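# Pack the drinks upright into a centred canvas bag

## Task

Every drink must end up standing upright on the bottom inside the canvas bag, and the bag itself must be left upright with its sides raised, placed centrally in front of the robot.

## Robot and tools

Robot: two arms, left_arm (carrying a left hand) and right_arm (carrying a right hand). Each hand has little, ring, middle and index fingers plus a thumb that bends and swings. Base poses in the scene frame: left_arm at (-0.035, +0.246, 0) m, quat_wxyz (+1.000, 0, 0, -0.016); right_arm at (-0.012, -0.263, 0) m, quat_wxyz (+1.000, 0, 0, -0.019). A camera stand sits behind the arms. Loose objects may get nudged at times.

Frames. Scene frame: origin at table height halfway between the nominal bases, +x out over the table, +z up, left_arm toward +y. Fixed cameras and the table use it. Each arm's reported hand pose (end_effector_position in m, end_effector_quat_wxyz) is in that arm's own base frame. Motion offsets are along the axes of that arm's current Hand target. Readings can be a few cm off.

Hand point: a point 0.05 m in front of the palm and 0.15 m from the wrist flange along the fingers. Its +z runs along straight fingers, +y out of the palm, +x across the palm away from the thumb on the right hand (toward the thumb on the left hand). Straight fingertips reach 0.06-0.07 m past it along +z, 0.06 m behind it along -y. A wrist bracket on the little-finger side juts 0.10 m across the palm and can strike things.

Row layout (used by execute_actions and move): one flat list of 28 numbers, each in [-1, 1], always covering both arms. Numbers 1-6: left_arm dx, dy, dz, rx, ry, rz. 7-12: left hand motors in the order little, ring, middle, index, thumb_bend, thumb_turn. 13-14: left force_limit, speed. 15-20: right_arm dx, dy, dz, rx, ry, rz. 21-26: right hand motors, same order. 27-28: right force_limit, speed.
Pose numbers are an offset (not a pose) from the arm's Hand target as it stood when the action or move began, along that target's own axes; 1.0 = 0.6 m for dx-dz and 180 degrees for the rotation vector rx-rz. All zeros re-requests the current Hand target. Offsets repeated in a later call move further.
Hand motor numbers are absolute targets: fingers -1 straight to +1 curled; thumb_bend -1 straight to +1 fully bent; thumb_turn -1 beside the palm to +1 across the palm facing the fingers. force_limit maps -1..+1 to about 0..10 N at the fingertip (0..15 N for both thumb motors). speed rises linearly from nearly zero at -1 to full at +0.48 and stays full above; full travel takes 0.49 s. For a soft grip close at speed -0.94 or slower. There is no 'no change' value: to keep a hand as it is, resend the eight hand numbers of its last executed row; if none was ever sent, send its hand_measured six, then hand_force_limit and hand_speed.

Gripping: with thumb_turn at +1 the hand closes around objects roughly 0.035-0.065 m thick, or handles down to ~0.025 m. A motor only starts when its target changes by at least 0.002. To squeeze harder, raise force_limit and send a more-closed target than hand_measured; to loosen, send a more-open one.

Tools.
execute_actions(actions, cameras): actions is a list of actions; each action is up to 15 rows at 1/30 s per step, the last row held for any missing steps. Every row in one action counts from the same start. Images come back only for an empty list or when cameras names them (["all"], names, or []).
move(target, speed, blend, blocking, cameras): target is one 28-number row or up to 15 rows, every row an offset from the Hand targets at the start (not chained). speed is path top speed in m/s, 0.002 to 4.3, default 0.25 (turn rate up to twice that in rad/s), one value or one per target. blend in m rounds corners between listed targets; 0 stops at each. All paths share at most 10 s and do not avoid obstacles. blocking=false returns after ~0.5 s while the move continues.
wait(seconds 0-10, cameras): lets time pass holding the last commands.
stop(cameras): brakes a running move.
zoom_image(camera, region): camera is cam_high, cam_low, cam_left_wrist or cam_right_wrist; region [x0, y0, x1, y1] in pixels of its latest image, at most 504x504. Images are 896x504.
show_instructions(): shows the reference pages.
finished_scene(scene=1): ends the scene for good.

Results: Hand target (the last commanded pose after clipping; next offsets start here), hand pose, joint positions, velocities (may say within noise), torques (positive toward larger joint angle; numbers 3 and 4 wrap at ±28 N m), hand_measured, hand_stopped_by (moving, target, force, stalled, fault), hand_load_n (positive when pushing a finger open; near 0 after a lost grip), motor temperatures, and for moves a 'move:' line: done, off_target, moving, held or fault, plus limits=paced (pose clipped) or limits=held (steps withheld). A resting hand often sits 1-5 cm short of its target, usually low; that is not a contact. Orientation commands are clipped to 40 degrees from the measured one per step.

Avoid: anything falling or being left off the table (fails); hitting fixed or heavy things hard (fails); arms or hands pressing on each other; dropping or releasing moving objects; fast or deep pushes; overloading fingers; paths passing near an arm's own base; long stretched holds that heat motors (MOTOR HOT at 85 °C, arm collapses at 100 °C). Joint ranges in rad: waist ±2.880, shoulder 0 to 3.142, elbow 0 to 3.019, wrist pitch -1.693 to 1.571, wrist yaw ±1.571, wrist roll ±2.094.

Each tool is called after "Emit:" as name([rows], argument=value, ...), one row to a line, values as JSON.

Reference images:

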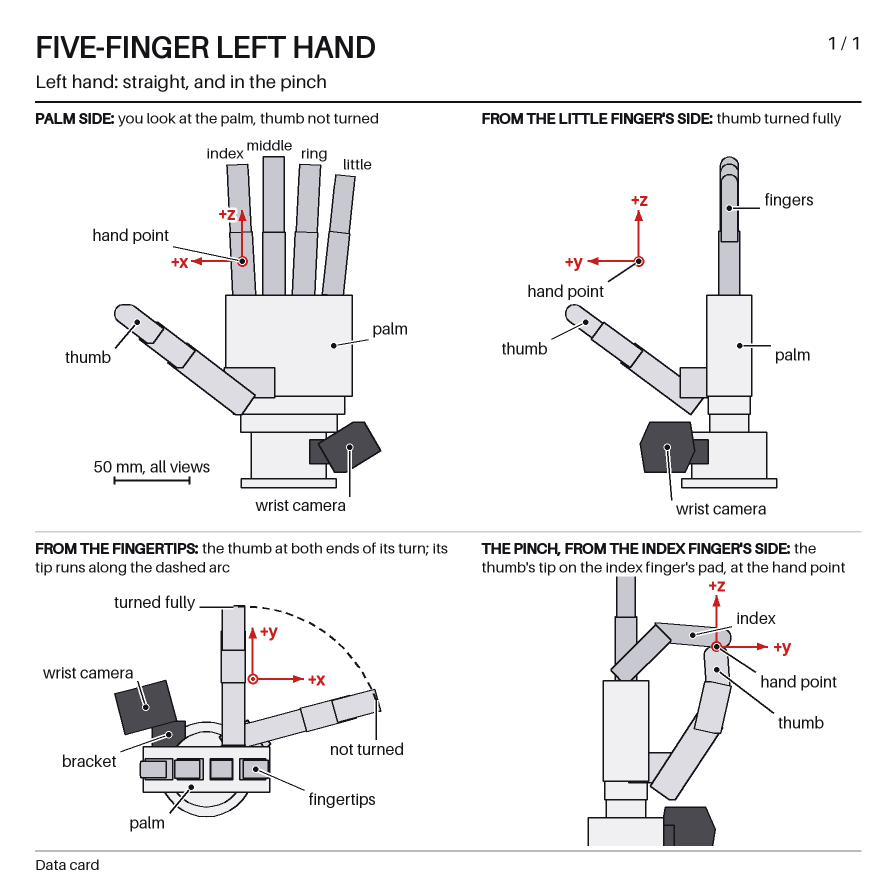

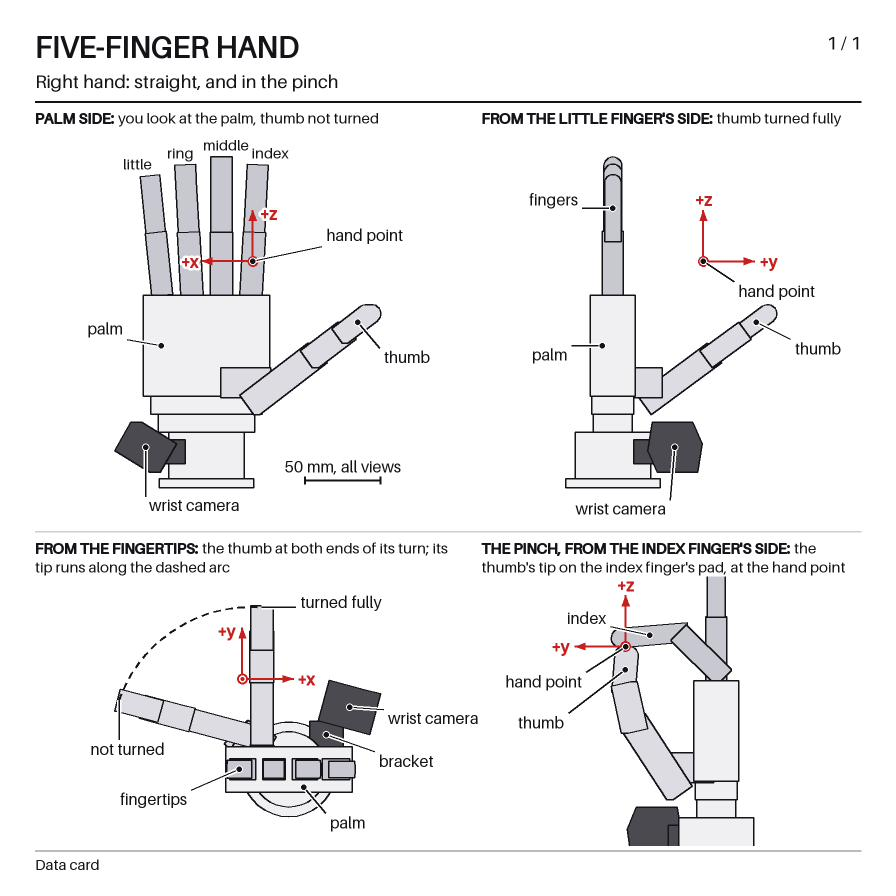

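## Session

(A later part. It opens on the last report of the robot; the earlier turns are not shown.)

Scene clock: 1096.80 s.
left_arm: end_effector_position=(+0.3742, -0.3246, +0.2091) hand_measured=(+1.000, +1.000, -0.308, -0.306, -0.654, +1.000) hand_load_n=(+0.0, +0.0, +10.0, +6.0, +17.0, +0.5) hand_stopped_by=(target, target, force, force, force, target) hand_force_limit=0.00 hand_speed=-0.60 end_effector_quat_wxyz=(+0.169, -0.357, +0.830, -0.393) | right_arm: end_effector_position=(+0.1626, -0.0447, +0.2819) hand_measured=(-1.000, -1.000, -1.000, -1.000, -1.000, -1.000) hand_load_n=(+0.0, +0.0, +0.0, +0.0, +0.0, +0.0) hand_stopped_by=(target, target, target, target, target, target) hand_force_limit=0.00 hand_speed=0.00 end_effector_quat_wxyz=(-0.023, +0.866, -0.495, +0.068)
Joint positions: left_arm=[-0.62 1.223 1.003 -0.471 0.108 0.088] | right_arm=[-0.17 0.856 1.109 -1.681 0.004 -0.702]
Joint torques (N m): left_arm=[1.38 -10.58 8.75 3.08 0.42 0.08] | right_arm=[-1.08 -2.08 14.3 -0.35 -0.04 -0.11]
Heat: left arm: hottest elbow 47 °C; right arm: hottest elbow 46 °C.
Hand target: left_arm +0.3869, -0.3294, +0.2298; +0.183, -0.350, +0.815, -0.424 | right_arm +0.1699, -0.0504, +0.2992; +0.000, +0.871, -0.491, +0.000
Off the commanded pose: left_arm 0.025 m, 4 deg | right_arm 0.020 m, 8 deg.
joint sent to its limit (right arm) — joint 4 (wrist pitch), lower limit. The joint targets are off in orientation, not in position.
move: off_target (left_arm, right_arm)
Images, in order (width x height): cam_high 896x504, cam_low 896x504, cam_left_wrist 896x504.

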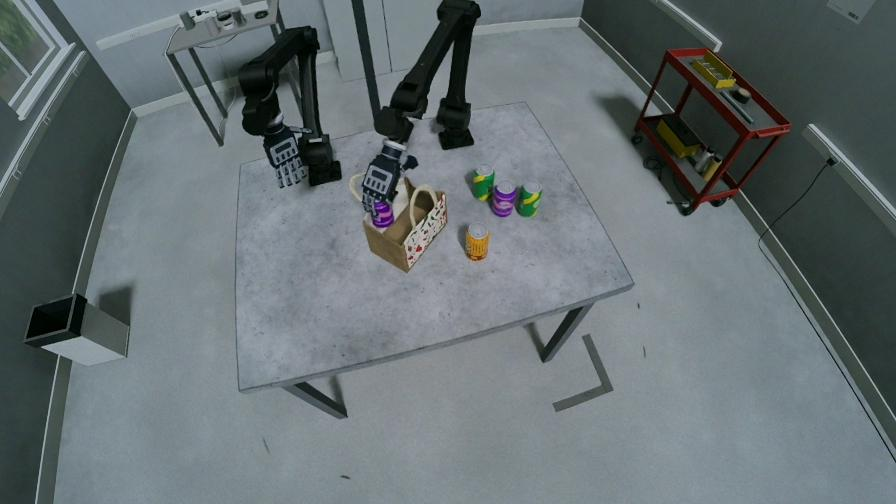

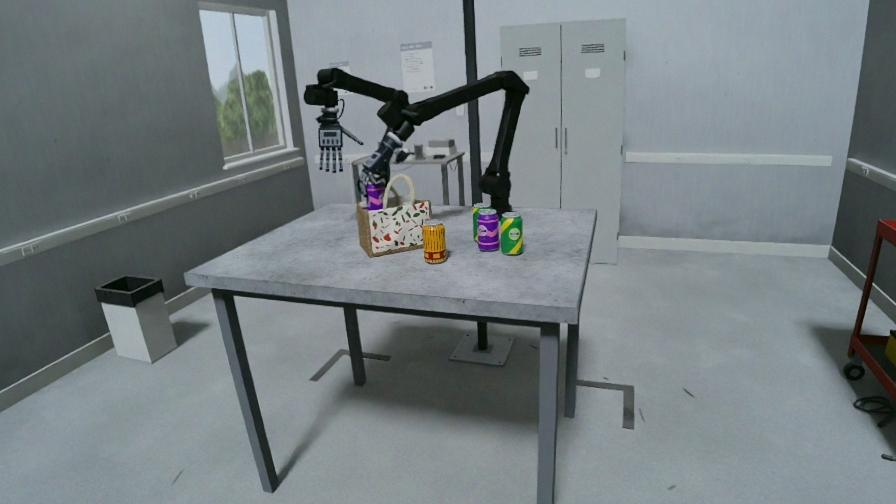

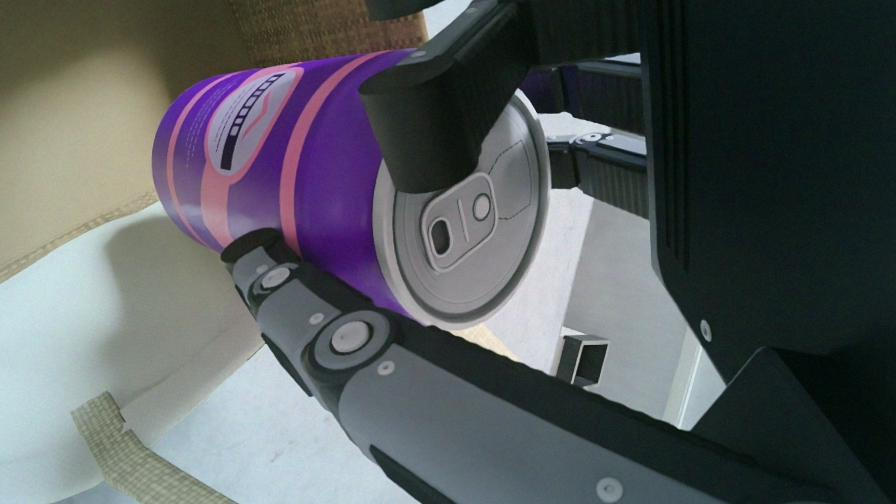

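Emit:
move(target=[0,0.1297,0.0908,0,0,0,1,1,0.3,0.3,-0.3,1,0,-0.6,0,0,0,0,0,0,-1,-1,-1,-1,-1,-1,0,0], speed=0.07, cameras=["cam_high","cam_low","cam_left_wrist"])

Emit:
zoom_image(camera="cam_high", region=[330, 150, 480, 290])

Scene clock: 1113.90 s.
left_arm: end_effector_position=(+0.3759, -0.3220, +0.1216) hand_measured=(+1.000, +1.000, -0.308, -0.306, -0.654, +1.000) hand_load_n=(+0.0, -0.5, +10.0, +6.0, +17.0, +0.5) hand_stopped_by=(target, target, force, force, force, target) hand_force_limit=0.00 hand_speed=-0.60 end_effector_quat_wxyz=(+0.174, -0.356, +0.827, -0.398) | right_arm: end_effector_position=(+0.1626, -0.0447, +0.2819) hand_measured=(-1.000, -1.000, -1.000, -1.000, -1.000, -1.000) hand_load_n=(+0.0, +0.0, +0.0, +0.0, +0.0, +0.0) hand_stopped_by=(target, target, target, target, target, target) hand_force_limit=0.00 hand_speed=0.00 end_effector_quat_wxyz=(-0.023, +0.866, -0.495, +0.068)
Joint positions: left_arm=[-0.615 1.304 0.82 -0.192 0.108 0.092] | right_arm=[-0.17 0.856 1.109 -1.681 0.004 -0.702]
Joint torques (N m): left_arm=[0.85 -9.88 7.87 3.02 0.45 0.04] | right_arm=[-1.08 -1.96 14.26 -0.36 -0.05 -0.13]
Heat: left arm: hottest elbow 46 °C; right arm: hottest elbow 46 °C.
Hand target: left_arm +0.3870, -0.3295, +0.1349; +0.183, -0.350, +0.815, -0.424 | right_arm +0.1699, -0.0504, +0.2992; +0.000, +0.871, -0.491, +0.000
Off the commanded pose: left_arm 0.019 m, 4 deg | right_arm 0.020 m, 8 deg.
joint sent to its limit (right arm) — joint 4 (wrist pitch), lower limit. The joint targets are off in orientation, not in position.
move: off_target (left_arm, right_arm)
Images, in order (width x height): cam_high 896x504, cam_low 896x504, cam_left_wrist 896x504.

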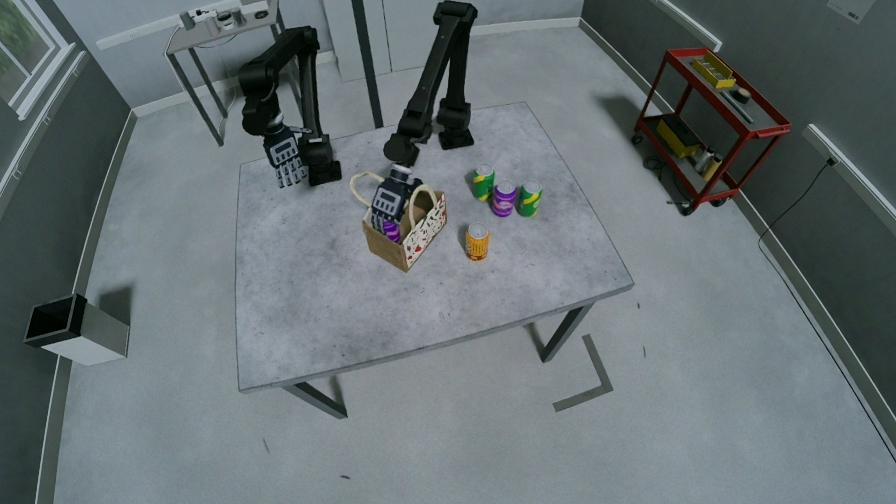

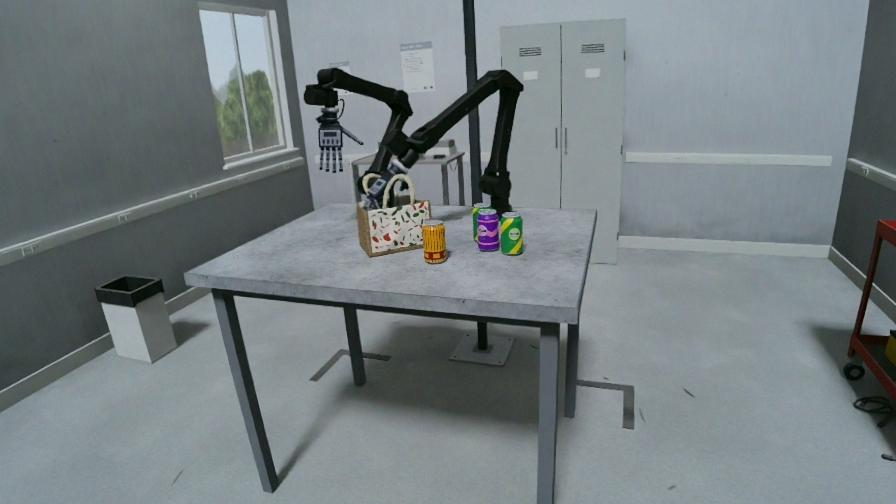

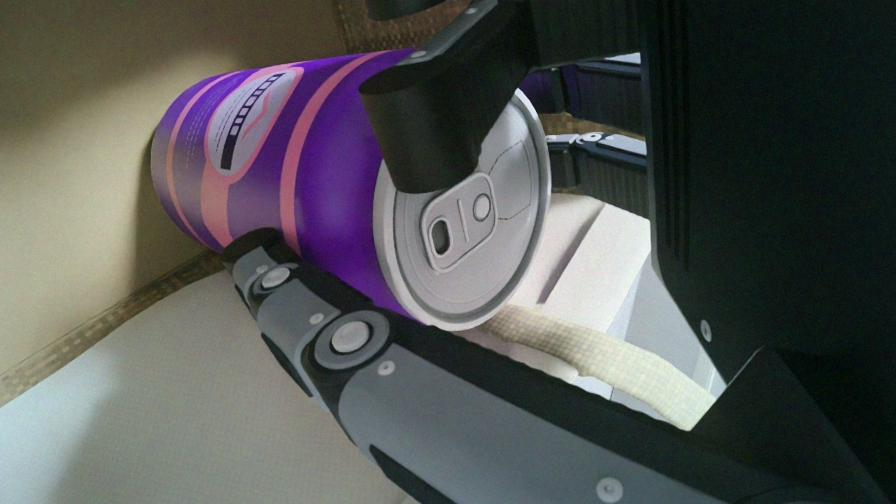

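Scaled by 3.360.

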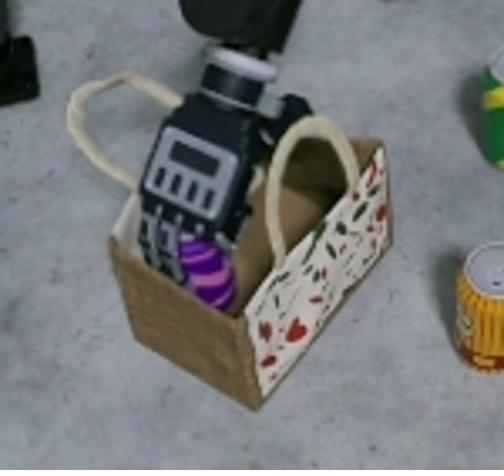

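Emit:
move([
  [0.0133,-0.0375,0.0245,0,0,0,1,1,0.3,0.3,-0.3,1,0,-0.6,0,0,0,0,0,0,-1,-1,-1,-1,-1,-1,0,0],
  [0.0133,-0.0102,0.0437,0,0,0,1,1,0.3,0.3,-0.3,1,0,-0.6,0,0,0,0,0,0,-1,-1,-1,-1,-1,-1,0,0],
], speed=0.07, cameras=["cam_high","cam_left_wrist"])

Emit:
zoom_image(camera="cam_high", region=[330, 150, 480, 290])

Scene clock: 1137.50 s.
left_arm: end_effector_position=(+0.3893, -0.3335, +0.1188) hand_measured=(+1.000, +1.000, -0.308, -0.306, -0.654, +1.000) hand_load_n=(+0.0, +0.0, +9.5, +5.5, +16.0, +0.0) hand_stopped_by=(target, target, force, force, force, target) hand_force_limit=0.00 hand_speed=-0.60 end_effector_quat_wxyz=(+0.180, -0.358, +0.820, -0.408) | right_arm: end_effector_position=(+0.1626, -0.0447, +0.2819) hand_measured=(-1.000, -1.000, -1.000, -1.000, -1.000, -1.000) hand_load_n=(+0.0, +0.0, +0.0, +0.0, +0.0, +0.0) hand_stopped_by=(target, target, target, target, target, target) hand_force_limit=0.00 hand_speed=0.00 end_effector_quat_wxyz=(-0.023, +0.866, -0.495, +0.068)
Joint positions: left_arm=[-0.62 1.347 0.838 -0.141 0.098 0.078] | right_arm=[-0.17 0.856 1.109 -1.681 0.004 -0.702]
Joint torques (N m): left_arm=[-1.03 -7.41 9.61 2.56 -0.09 -0.09] | right_arm=[-0.97 -1.9 14.3 -0.35 -0.04 -0.12]
Heat: left arm: hottest elbow 45 °C; right arm: hottest elbow 47 °C.
Hand target: left_arm +0.3997, -0.3525, +0.1249; +0.183, -0.350, +0.815, -0.424 | right_arm +0.1699, -0.0504, +0.2992; +0.000, +0.871, -0.491, +0.000
Off the commanded pose: left_arm 0.022 m, 2 deg | right_arm 0.020 m, 8 deg.
joint sent to its limit (right arm) — joint 4 (wrist pitch), lower limit. The joint targets are off in orientation, not in position.
move: off_target (left_arm, right_arm)
Images, in order (width x height): cam_high 896x504, cam_left_wrist 896x504.

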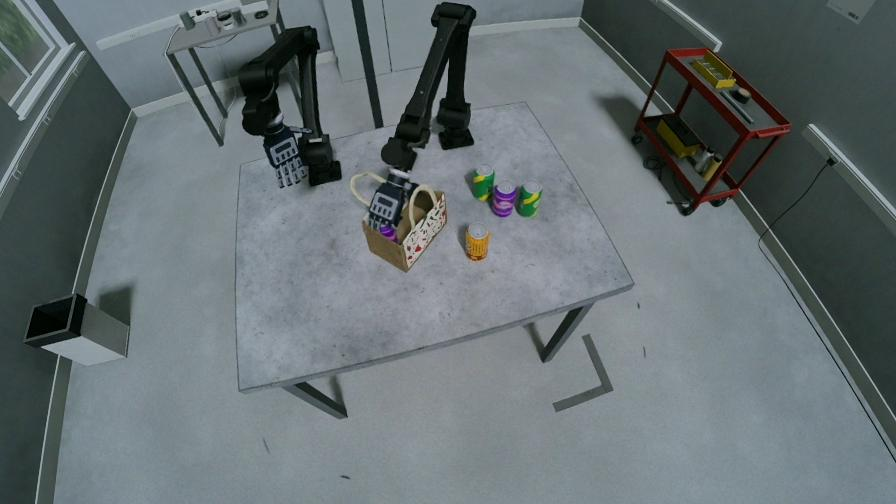

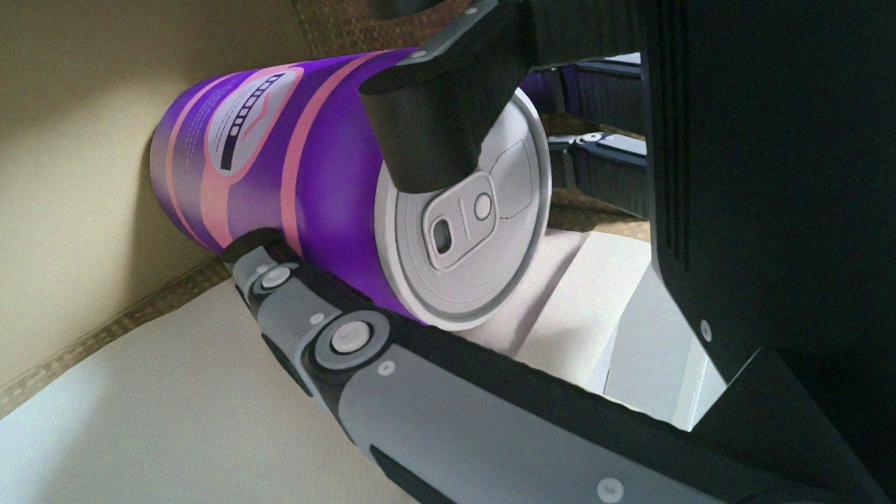

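Scaled by 3.360.

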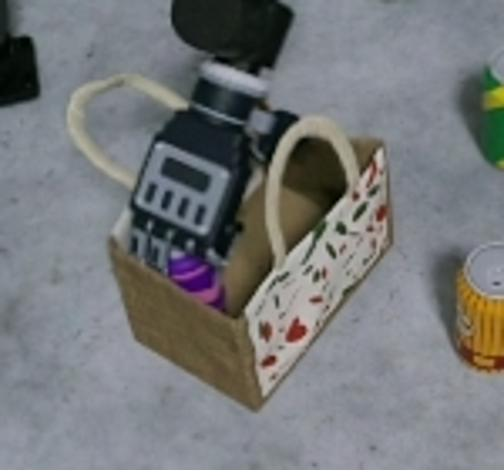

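Emit:
move([
  [0,0,0,0,0,0,1,1,-0.5,-0.5,-1,1,0,-0.3,0,0,0,0,0,0,-1,-1,-1,-1,-1,-1,0,0],
], speed=0.07, cameras=["cam_high","cam_left_wrist"])

Emit:
zoom_image(camera="cam_high", region=[330, 150, 480, 290])

Scene clock: 1157.23 s.
left_arm: end_effector_position=(+0.3911, -0.3341, +0.1164) hand_measured=(+1.000, +1.000, -0.500, -0.500, -1.000, +1.000) hand_load_n=(+0.0, -0.5, +0.0, -1.0, +0.0, +0.0) hand_stopped_by=(target, target, target, target, target, target) hand_force_limit=0.00 hand_speed=-0.30 end_effector_quat_wxyz=(+0.183, -0.354, +0.822, -0.407) | right_arm: end_effector_position=(+0.1626, -0.0447, +0.2819) hand_measured=(-1.000, -1.000, -1.000, -1.000, -1.000, -1.000) hand_load_n=(+0.0, +0.0, +0.0, +0.0, +0.0, +0.0) hand_stopped_by=(target, target, target, target, target, target) hand_force_limit=0.00 hand_speed=0.00 end_effector_quat_wxyz=(-0.023, +0.866, -0.495, +0.068)
Joint positions: left_arm=[-0.62 1.355 0.838 -0.132 0.097 0.089] | right_arm=[-0.17 0.856 1.109 -1.681 0.004 -0.702]
Joint torques (N m): left_arm=[-0.97 -8 9.62 2.25 -0.04 -0.08] | right_arm=[-1.08 -2.26 14.3 -0.34 -0.04 -0.11]
Heat: left arm: hottest elbow 45 °C; right arm: hottest elbow 47 °C.
Hand target: left_arm +0.3997, -0.3524, +0.1248; +0.183, -0.350, +0.815, -0.424 | right_arm +0.1699, -0.0504, +0.2992; +0.000, +0.871, -0.491, +0.000
Off the commanded pose: left_arm 0.022 m, 2 deg | right_arm 0.020 m, 8 deg.
joint sent to its limit (right arm) — joint 4 (wrist pitch), lower limit. The joint targets are off in orientation, not in position.
move: off_target (left_arm, right_arm)
Images, in order (width x height): cam_high 896x504, cam_left_wrist 896x504.

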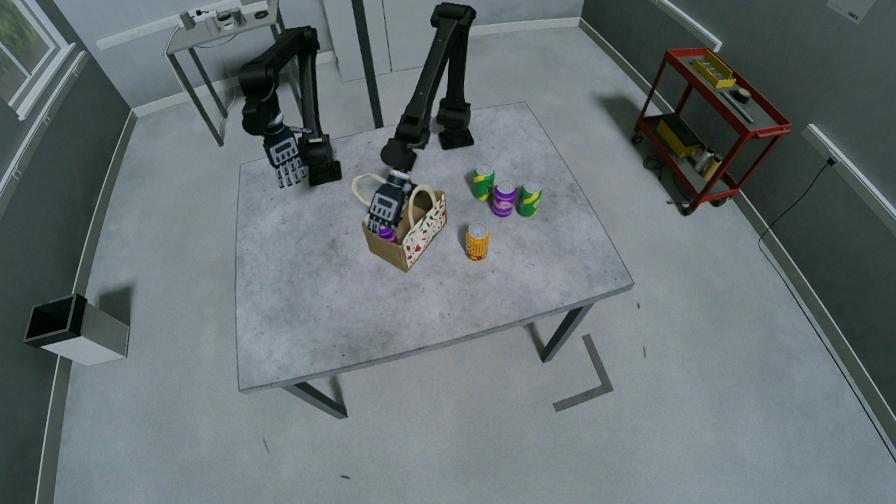

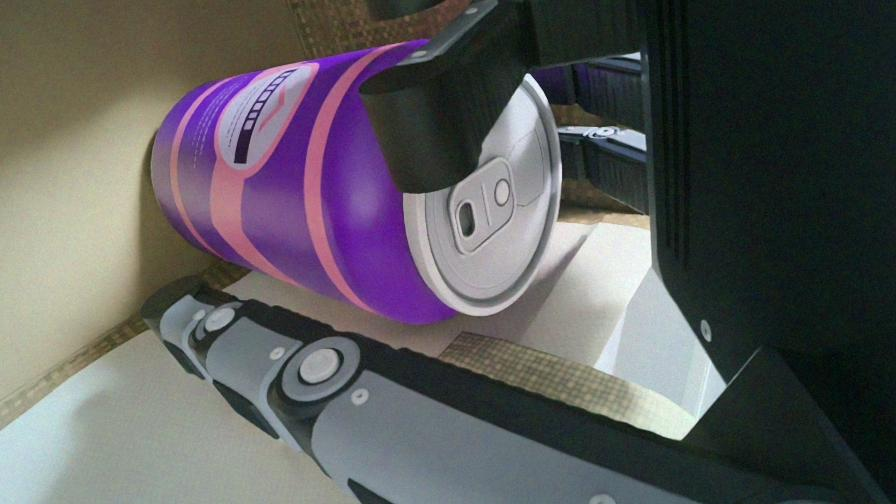

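Scaled by 3.360.

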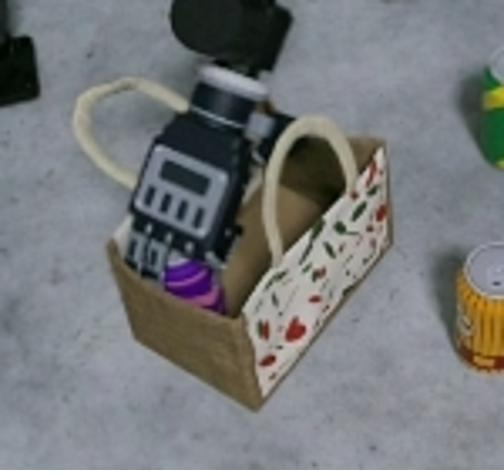

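Emit:
move([
  [0,-0.243,-0.170,0,0,0,1,1,-0.5,-0.5,-1,1,0,-0.3,0,0,0,0,0,0,-1,-1,-1,-1,-1,-1,0,0],
], speed=0.15, cameras=["cam_high","cam_left_wrist"])

Emit:
zoom_image(camera="cam_high", region=[330, 150, 480, 290])

Scene clock: 1168.20 s.
left_arm: end_effector_position=(+0.3956, -0.3392, +0.2687) hand_measured=(+1.000, +1.000, -0.500, -0.500, -1.000, +1.000) hand_load_n=(+0.0, +0.0, +0.0, +0.0, +0.0, +0.0) hand_stopped_by=(target, target, target, target, target, target) hand_force_limit=0.00 hand_speed=-0.30 end_effector_quat_wxyz=(+0.176, -0.360, +0.824, -0.401) | right_arm: end_effector_position=(+0.1626, -0.0447, +0.2819) hand_measured=(-1.000, -1.000, -1.000, -1.000, -1.000, -1.000) hand_load_n=(+0.0, +0.0, +0.0, +0.0, +0.0, +0.0) hand_stopped_by=(target, target, target, target, target, target) hand_force_limit=0.00 hand_speed=0.00 end_effector_quat_wxyz=(-0.023, +0.866, -0.495, +0.068)
Joint positions: left_arm=[-0.622 1.255 1.177 -0.589 0.097 0.077] | right_arm=[-0.17 0.856 1.109 -1.681 0.004 -0.702]
Joint torques (N m): left_arm=[-0.73 -10.52 12.75 0.72 -0.02 -0.08] | right_arm=[-1.08 -2.2 14.31 -0.32 -0.05 -0.11]
Heat: left arm: hottest elbow 45 °C; right arm: hottest elbow 47 °C.
Hand target: left_arm +0.3995, -0.3525, +0.3027; +0.183, -0.350, +0.815, -0.424 | right_arm +0.1699, -0.0504, +0.2992; +0.000, +0.871, -0.491, +0.000
Off the commanded pose: left_arm 0.037 m, 3 deg | right_arm 0.020 m, 8 deg.
joint sent to its limit (right arm) — joint 4 (wrist pitch), lower limit. The joint targets are off in orientation, not in position.
move: off_target (left_arm, right_arm)
Images, in order (width x height): cam_high 896x504, cam_left_wrist 896x504.

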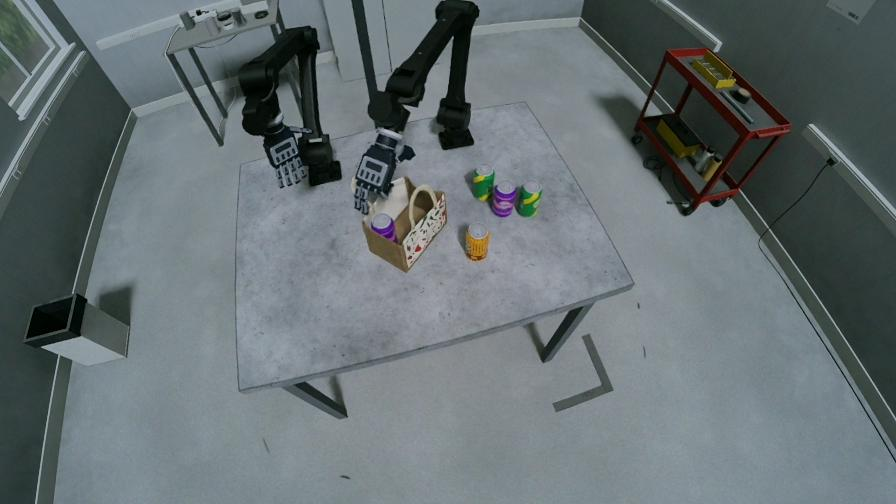

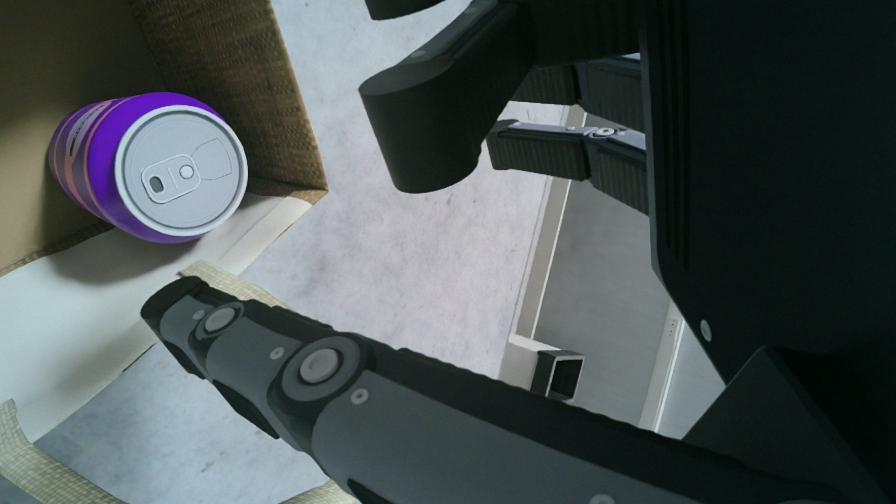

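Scaled by 3.360.

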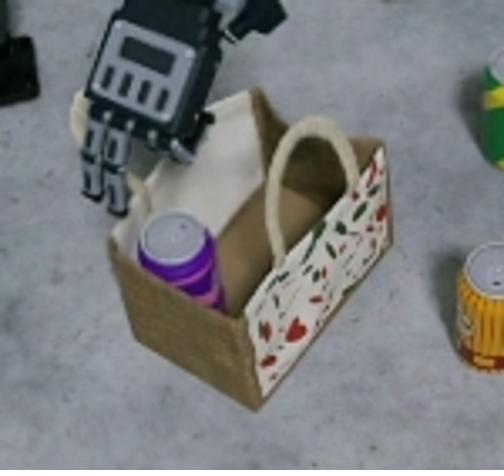

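Emit:
move([
  [-0.288,0.0413,-0.0512,-0.0133,-0.0957,-0.0737,1,1,-0.8,-0.8,-1,1,0,0,0,0,0,0,0,0,-1,-1,-1,-1,-1,-1,0,0],
  [-0.4313,0.246,-0.053,-0.0267,-0.1913,-0.1474,1,1,-0.8,-0.8,-1,1,0,0,0,0,0,0,0,0,-1,-1,-1,-1,-1,-1,0,0],
  [-0.4313,0.362,0.0283,-0.0267,-0.1913,-0.1474,1,1,-0.8,-0.8,-1,1,0,0,0,0,0,0,0,0,-1,-1,-1,-1,-1,-1,0,0],
], speed=[0.25,0.25,0.12], blend=[0.05,0.02,0], cameras=["cam_high","cam_left_wrist"])

Scene clock: 1287.50 s.
left_arm: end_effector_position=(+0.4913, -0.0931, +0.1182) hand_measured=(+1.000, +1.000, -0.800, -0.800, -1.000, +1.000) hand_load_n=(+0.0, +0.0, +0.0, +0.0, +0.0, +0.0) hand_stopped_by=(target, target, target, target, target, target) hand_force_limit=0.00 hand_speed=0.00 end_effector_quat_wxyz=(-0.291, +0.637, -0.650, +0.296) | right_arm: end_effector_position=(+0.1626, -0.0447, +0.2819) hand_measured=(-1.000, -1.000, -1.000, -1.000, -1.000, -1.000) hand_load_n=(+0.0, +0.0, +0.0, +0.0, +0.0, +0.0) hand_stopped_by=(target, target, target, target, target, target) hand_force_limit=0.00 hand_speed=0.00 end_effector_quat_wxyz=(-0.023, +0.866, -0.495, +0.068)
Joint positions: left_arm=[-0.155 1.321 0.847 -0.246 -0.103 -0.087] | right_arm=[-0.17 0.856 1.109 -1.681 0.004 -0.702]
Joint torques (N m): left_arm=[0.97 -8.76 6.94 2.32 -0.19 -0.08] | right_arm=[-1.08 -2.14 14.27 -0.35 -0.03 -0.12]
Heat: left arm: hottest elbow 53 °C; right arm: hottest elbow 47 °C.
Hand target: left_arm +0.4974, -0.0885, +0.1151; -0.298, +0.641, -0.641, +0.299 | right_arm +0.1699, -0.0504, +0.2992; +0.000, +0.871, -0.491, +0.000
Off the commanded pose: left_arm 0.008 m, 1 deg | right_arm 0.020 m, 8 deg.
joint sent to its limit (right arm) — joint 4 (wrist pitch), lower limit. The joint targets are off in orientation, not in position.
move: off_target (right_arm)
Images, in order (width x height): cam_high 896x504, cam_left_wrist 896x504.

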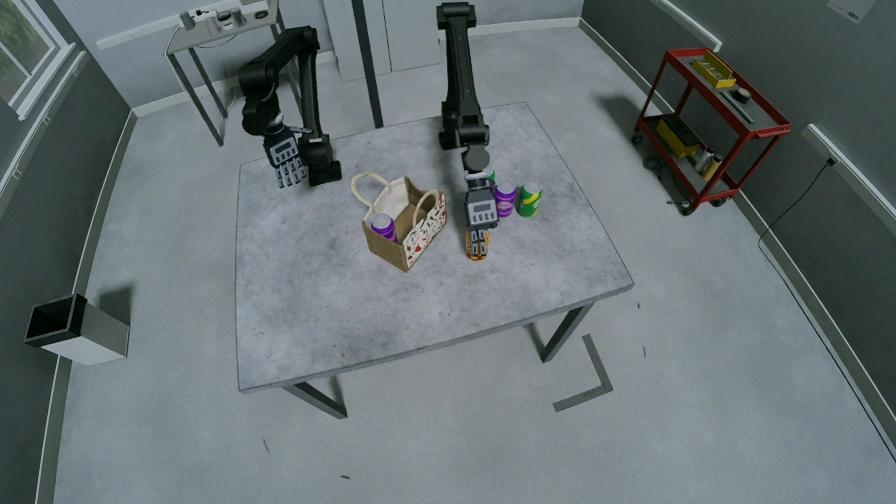

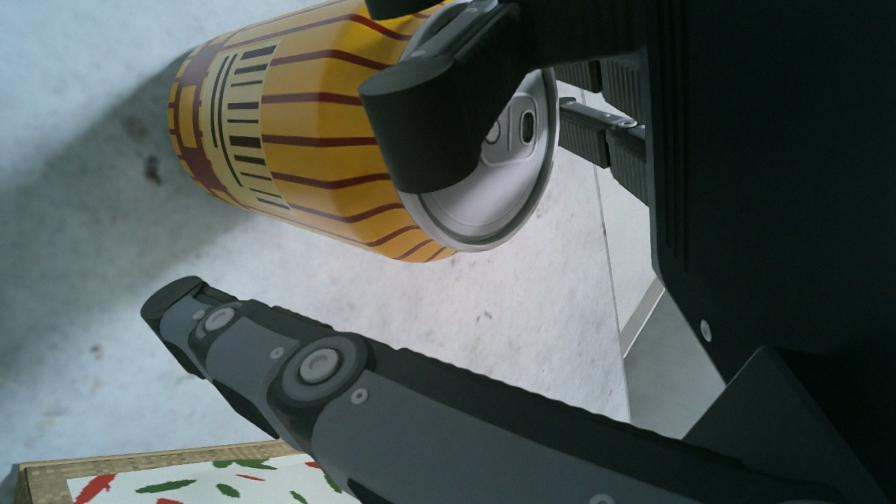

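Emit:
move([
  [-0.0233,0.0179,0.015,0,0,0,1,1,-0.8,-0.8,-1,1,0,0,0,0,0,0,0,0,-1,-1,-1,-1,-1,-1,0,0],
  [-0.0233,0.0179,0.015,0,0,0,1,1,0.3,0.3,-0.3,1,0,-0.6,0,0,0,0,0,0,-1,-1,-1,-1,-1,-1,0,0],
], speed=[0.06,0.06], cameras=["cam_high","cam_left_wrist"])

Scene clock: 1303.57 s.
left_arm: end_effector_position=(+0.4977, -0.0830, +0.1153) hand_measured=(+1.000, +1.000, -0.270, -0.216, -0.728, +1.000) hand_load_n=(+0.0, +0.0, +9.5, +5.0, +14.0, +0.5) hand_stopped_by=(target, target, force, force, force, target) hand_force_limit=0.00 hand_speed=-0.60 end_effector_quat_wxyz=(-0.297, +0.639, -0.638, +0.309) | right_arm: end_effector_position=(+0.1626, -0.0447, +0.2819) hand_measured=(-1.000, -1.000, -1.000, -1.000, -1.000, -1.000) hand_load_n=(+0.0, +0.0, +0.0, +0.0, +0.0, +0.0) hand_stopped_by=(target, target, target, target, target, target) hand_force_limit=0.00 hand_speed=0.00 end_effector_quat_wxyz=(-0.023, +0.866, -0.495, +0.068)
Joint positions: left_arm=[-0.124 1.326 0.827 -0.187 -0.081 -0.087] | right_arm=[-0.17 0.856 1.109 -1.681 0.004 -0.702]
Joint torques (N m): left_arm=[1.44 -7.94 6.3 1.81 0.08 0.12] | right_arm=[-1.14 -2.26 14.27 -0.35 -0.05 -0.12]
Heat: left arm: hottest elbow 51 °C; right arm: hottest elbow 47 °C.
Hand target: left_arm +0.4974, -0.0747, +0.1012; -0.298, +0.641, -0.641, +0.299 | right_arm +0.1699, -0.0504, +0.2992; +0.000, +0.871, -0.491, +0.000
Off the commanded pose: left_arm 0.017 m, 1 deg | right_arm 0.020 m, 8 deg.
joint sent to its limit (right arm) — joint 4 (wrist pitch), lower limit. The joint targets are off in orientation, not in position.
move: off_target (left_arm, right_arm); target 2's new numbers were sent with left_arm's hand 0.017 m and 1 deg from that target
Images, in order (width x height): cam_high 896x504, cam_left_wrist 896x504.

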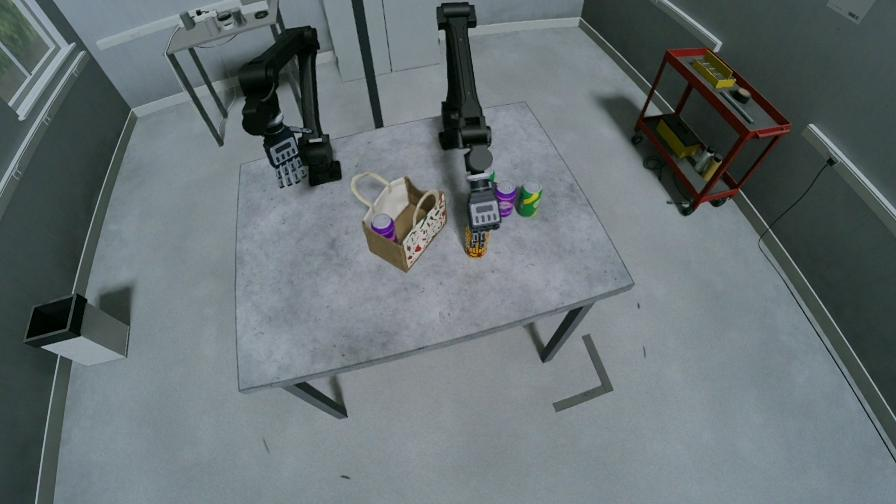

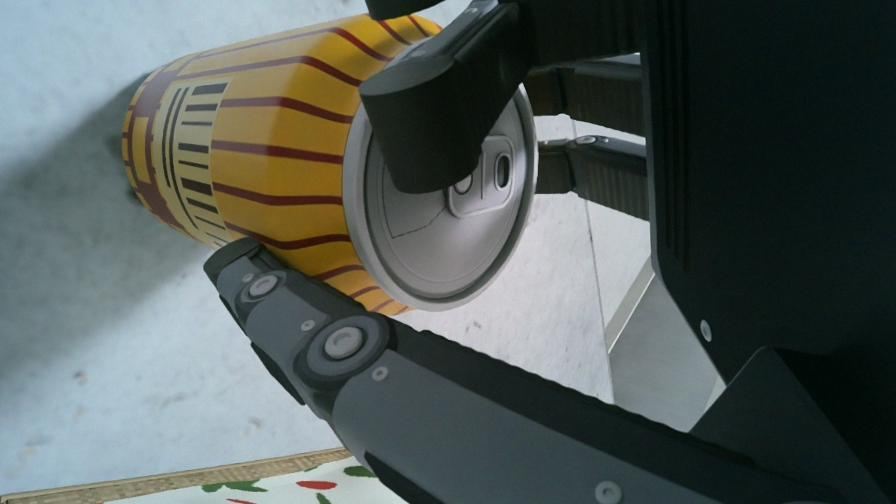

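Emit:
move([
  [0.0088,-0.3537,-0.302,0,0,0,1,1,0.3,0.3,-0.3,1,0,-0.6,0,0,0,0,0,0,-1,-1,-1,-1,-1,-1,0,0],
  [0.2088,-0.3202,-0.3938,0.014,-0.034,-0.0286,1,1,0.3,0.3,-0.3,1,0,-0.6,0,0,0,0,0,0,-1,-1,-1,-1,-1,-1,0,0],
  [0.3638,-0.2003,-0.4847,0.028,-0.0702,-0.0589,1,1,0.3,0.3,-0.3,1,0,-0.6,0,0,0,0,0,0,-1,-1,-1,-1,-1,-1,0,0],
], speed=[0.15,0.2,0.2], blend=[0.04,0.05,0], cameras=["cam_high","cam_low","cam_left_wrist"])

Emit:
zoom_image(camera="cam_high", region=[330, 130, 480, 280])

Scene clock: 1339.63 s.
left_arm: end_effector_position=(+0.3427, -0.2819, +0.3394) hand_measured=(+1.000, +1.000, -0.270, -0.216, -0.728, +1.000) hand_load_n=(+0.0, +0.0, +9.0, +4.5, +15.0, +1.0) hand_stopped_by=(target, target, force, force, force, target) hand_force_limit=0.00 hand_speed=-0.60 end_effector_quat_wxyz=(-0.366, +0.710, -0.551, +0.244) | right_arm: end_effector_position=(+0.1626, -0.0447, +0.2819) hand_measured=(-1.000, -1.000, -1.000, -1.000, -1.000, -1.000) hand_load_n=(+0.0, +0.0, +0.0, +0.0, +0.0, +0.0) hand_stopped_by=(target, target, target, target, target, target) hand_force_limit=0.00 hand_speed=0.00 end_effector_quat_wxyz=(-0.023, +0.866, -0.495, +0.068)
Joint positions: left_arm=[-0.915 1.244 1.416 -1.344 -0.842 -0.986] | right_arm=[-0.17 0.856 1.109 -1.681 0.004 -0.702]
Joint torques (N m): left_arm=[-0.32 -9.05 13.68 0.17 -1.54 -0.07] | right_arm=[-1.2 -2.2 14.32 -0.39 -0.05 -0.12]
Heat: left arm: hottest elbow 48 °C; right arm: hottest elbow 47 °C.
Hand target: left_arm +0.3520, -0.2925, +0.3805; -0.366, +0.713, -0.529, +0.281 | right_arm +0.1699, -0.0504, +0.2992; +0.000, +0.871, -0.491, +0.000
Off the commanded pose: left_arm 0.043 m, 5 deg | right_arm 0.020 m, 8 deg.
joint sent to its limit (right arm) — joint 4 (wrist pitch), lower limit. The joint targets are off in orientation, not in position.
move: off_target (left_arm, right_arm)
Images, in order (width x height): cam_high 896x504, cam_low 896x504, cam_left_wrist 896x504.

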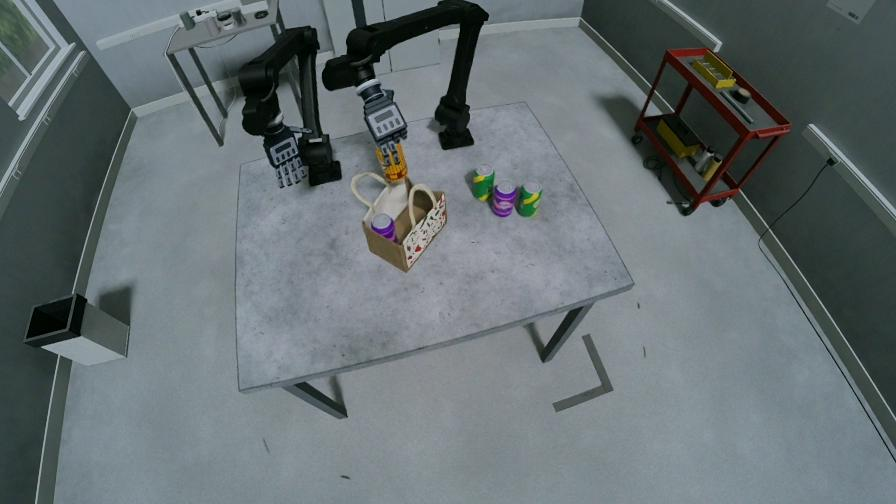

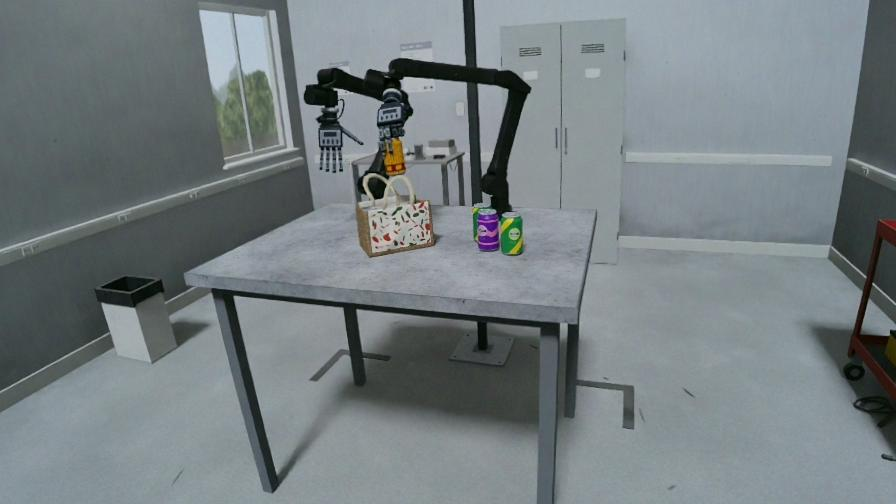

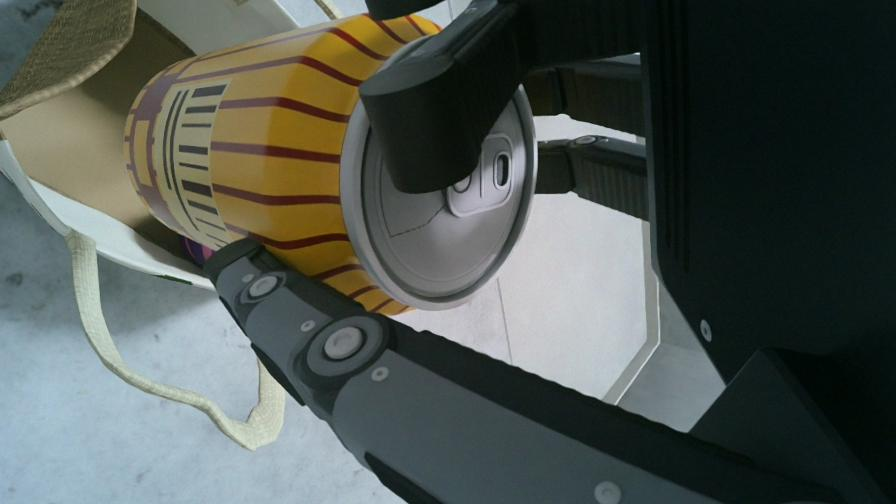

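Scaled by 3.360.

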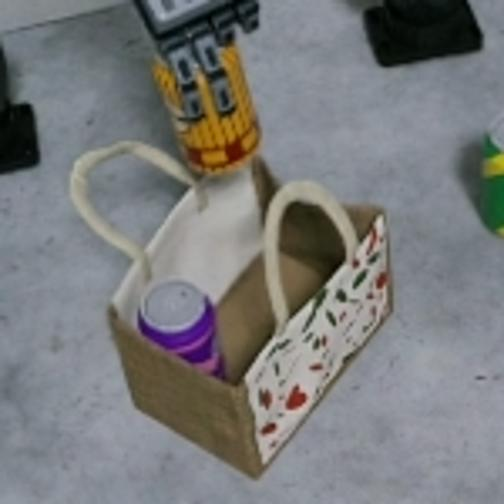

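Emit:
move(target=[0,0.1502,0.1052,0,0,0,1,1,0.3,0.3,-0.3,1,0,-0.6,0,0,0,0,0,0,-1,-1,-1,-1,-1,-1,0,0], speed=0.15, cameras=["cam_high","cam_left_wrist"])

Emit:
zoom_image(camera="cam_high", region=[330, 130, 480, 280])

Scene clock: 1355.27 s.
left_arm: end_effector_position=(+0.3480, -0.2880, +0.2526) hand_measured=(+1.000, +1.000, -0.270, -0.216, -0.728, +1.000) hand_load_n=(+0.0, +0.0, +9.5, +4.5, +14.5, +1.0) hand_stopped_by=(target, target, force, force, force, target) hand_force_limit=0.00 hand_speed=-0.60 end_effector_quat_wxyz=(-0.364, +0.713, -0.544, +0.251) | right_arm: end_effector_position=(+0.1626, -0.0447, +0.2819) hand_measured=(-1.000, -1.000, -1.000, -1.000, -1.000, -1.000) hand_load_n=(+0.0, +0.0, +0.0, +0.0, +0.0, +0.0) hand_stopped_by=(target, target, target, target, target, target) hand_force_limit=0.00 hand_speed=0.00 end_effector_quat_wxyz=(-0.023, +0.866, -0.495, +0.068)
Joint positions: left_arm=[-0.915 1.244 1.183 -1.1 -0.845 -0.995] | right_arm=[-0.17 0.856 1.109 -1.681 0.004 -0.702]
Joint torques (N m): left_arm=[-0.56 -10.99 8.16 1.59 -1.42 -0.03] | right_arm=[-1.26 -2.14 14.32 -0.35 -0.05 -0.11]
Heat: left arm: hottest elbow 51 °C; right arm: hottest elbow 47 °C.
Hand target: left_arm +0.3522, -0.2939, +0.2704; -0.366, +0.713, -0.529, +0.281 | right_arm +0.1699, -0.0504, +0.2992; +0.000, +0.871, -0.491, +0.000
Off the commanded pose: left_arm 0.019 m, 4 deg | right_arm 0.020 m, 8 deg.
joint sent to its limit (right arm) — joint 4 (wrist pitch), lower limit. The joint targets are off in orientation, not in position.
move: off_target (left_arm, right_arm)
Images, in order (width x height): cam_high 896x504, cam_left_wrist 896x504.

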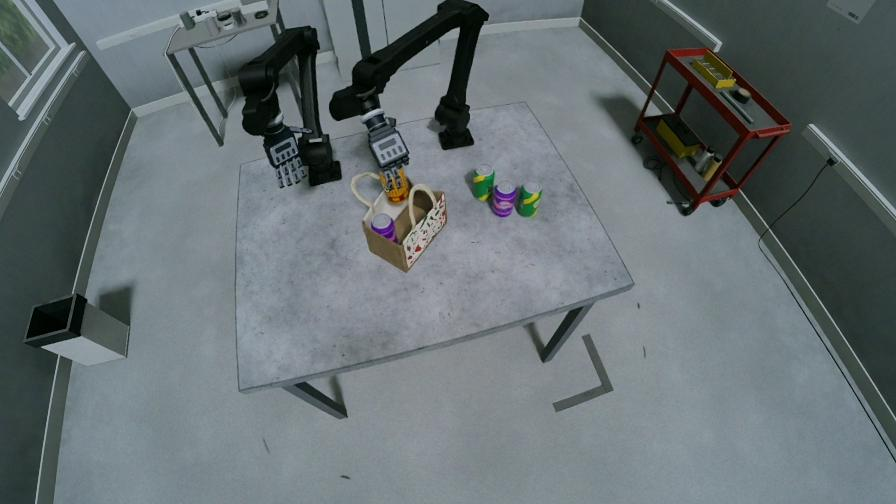

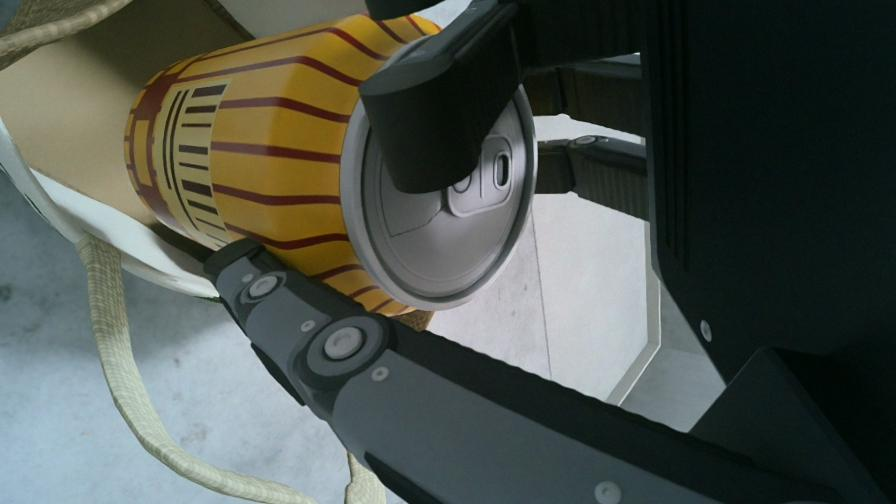

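Scaled by 3.360.

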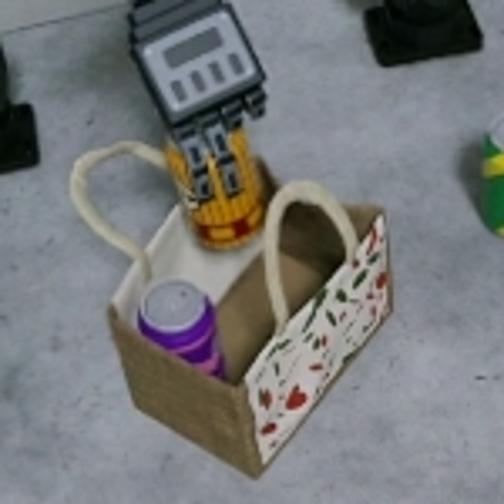

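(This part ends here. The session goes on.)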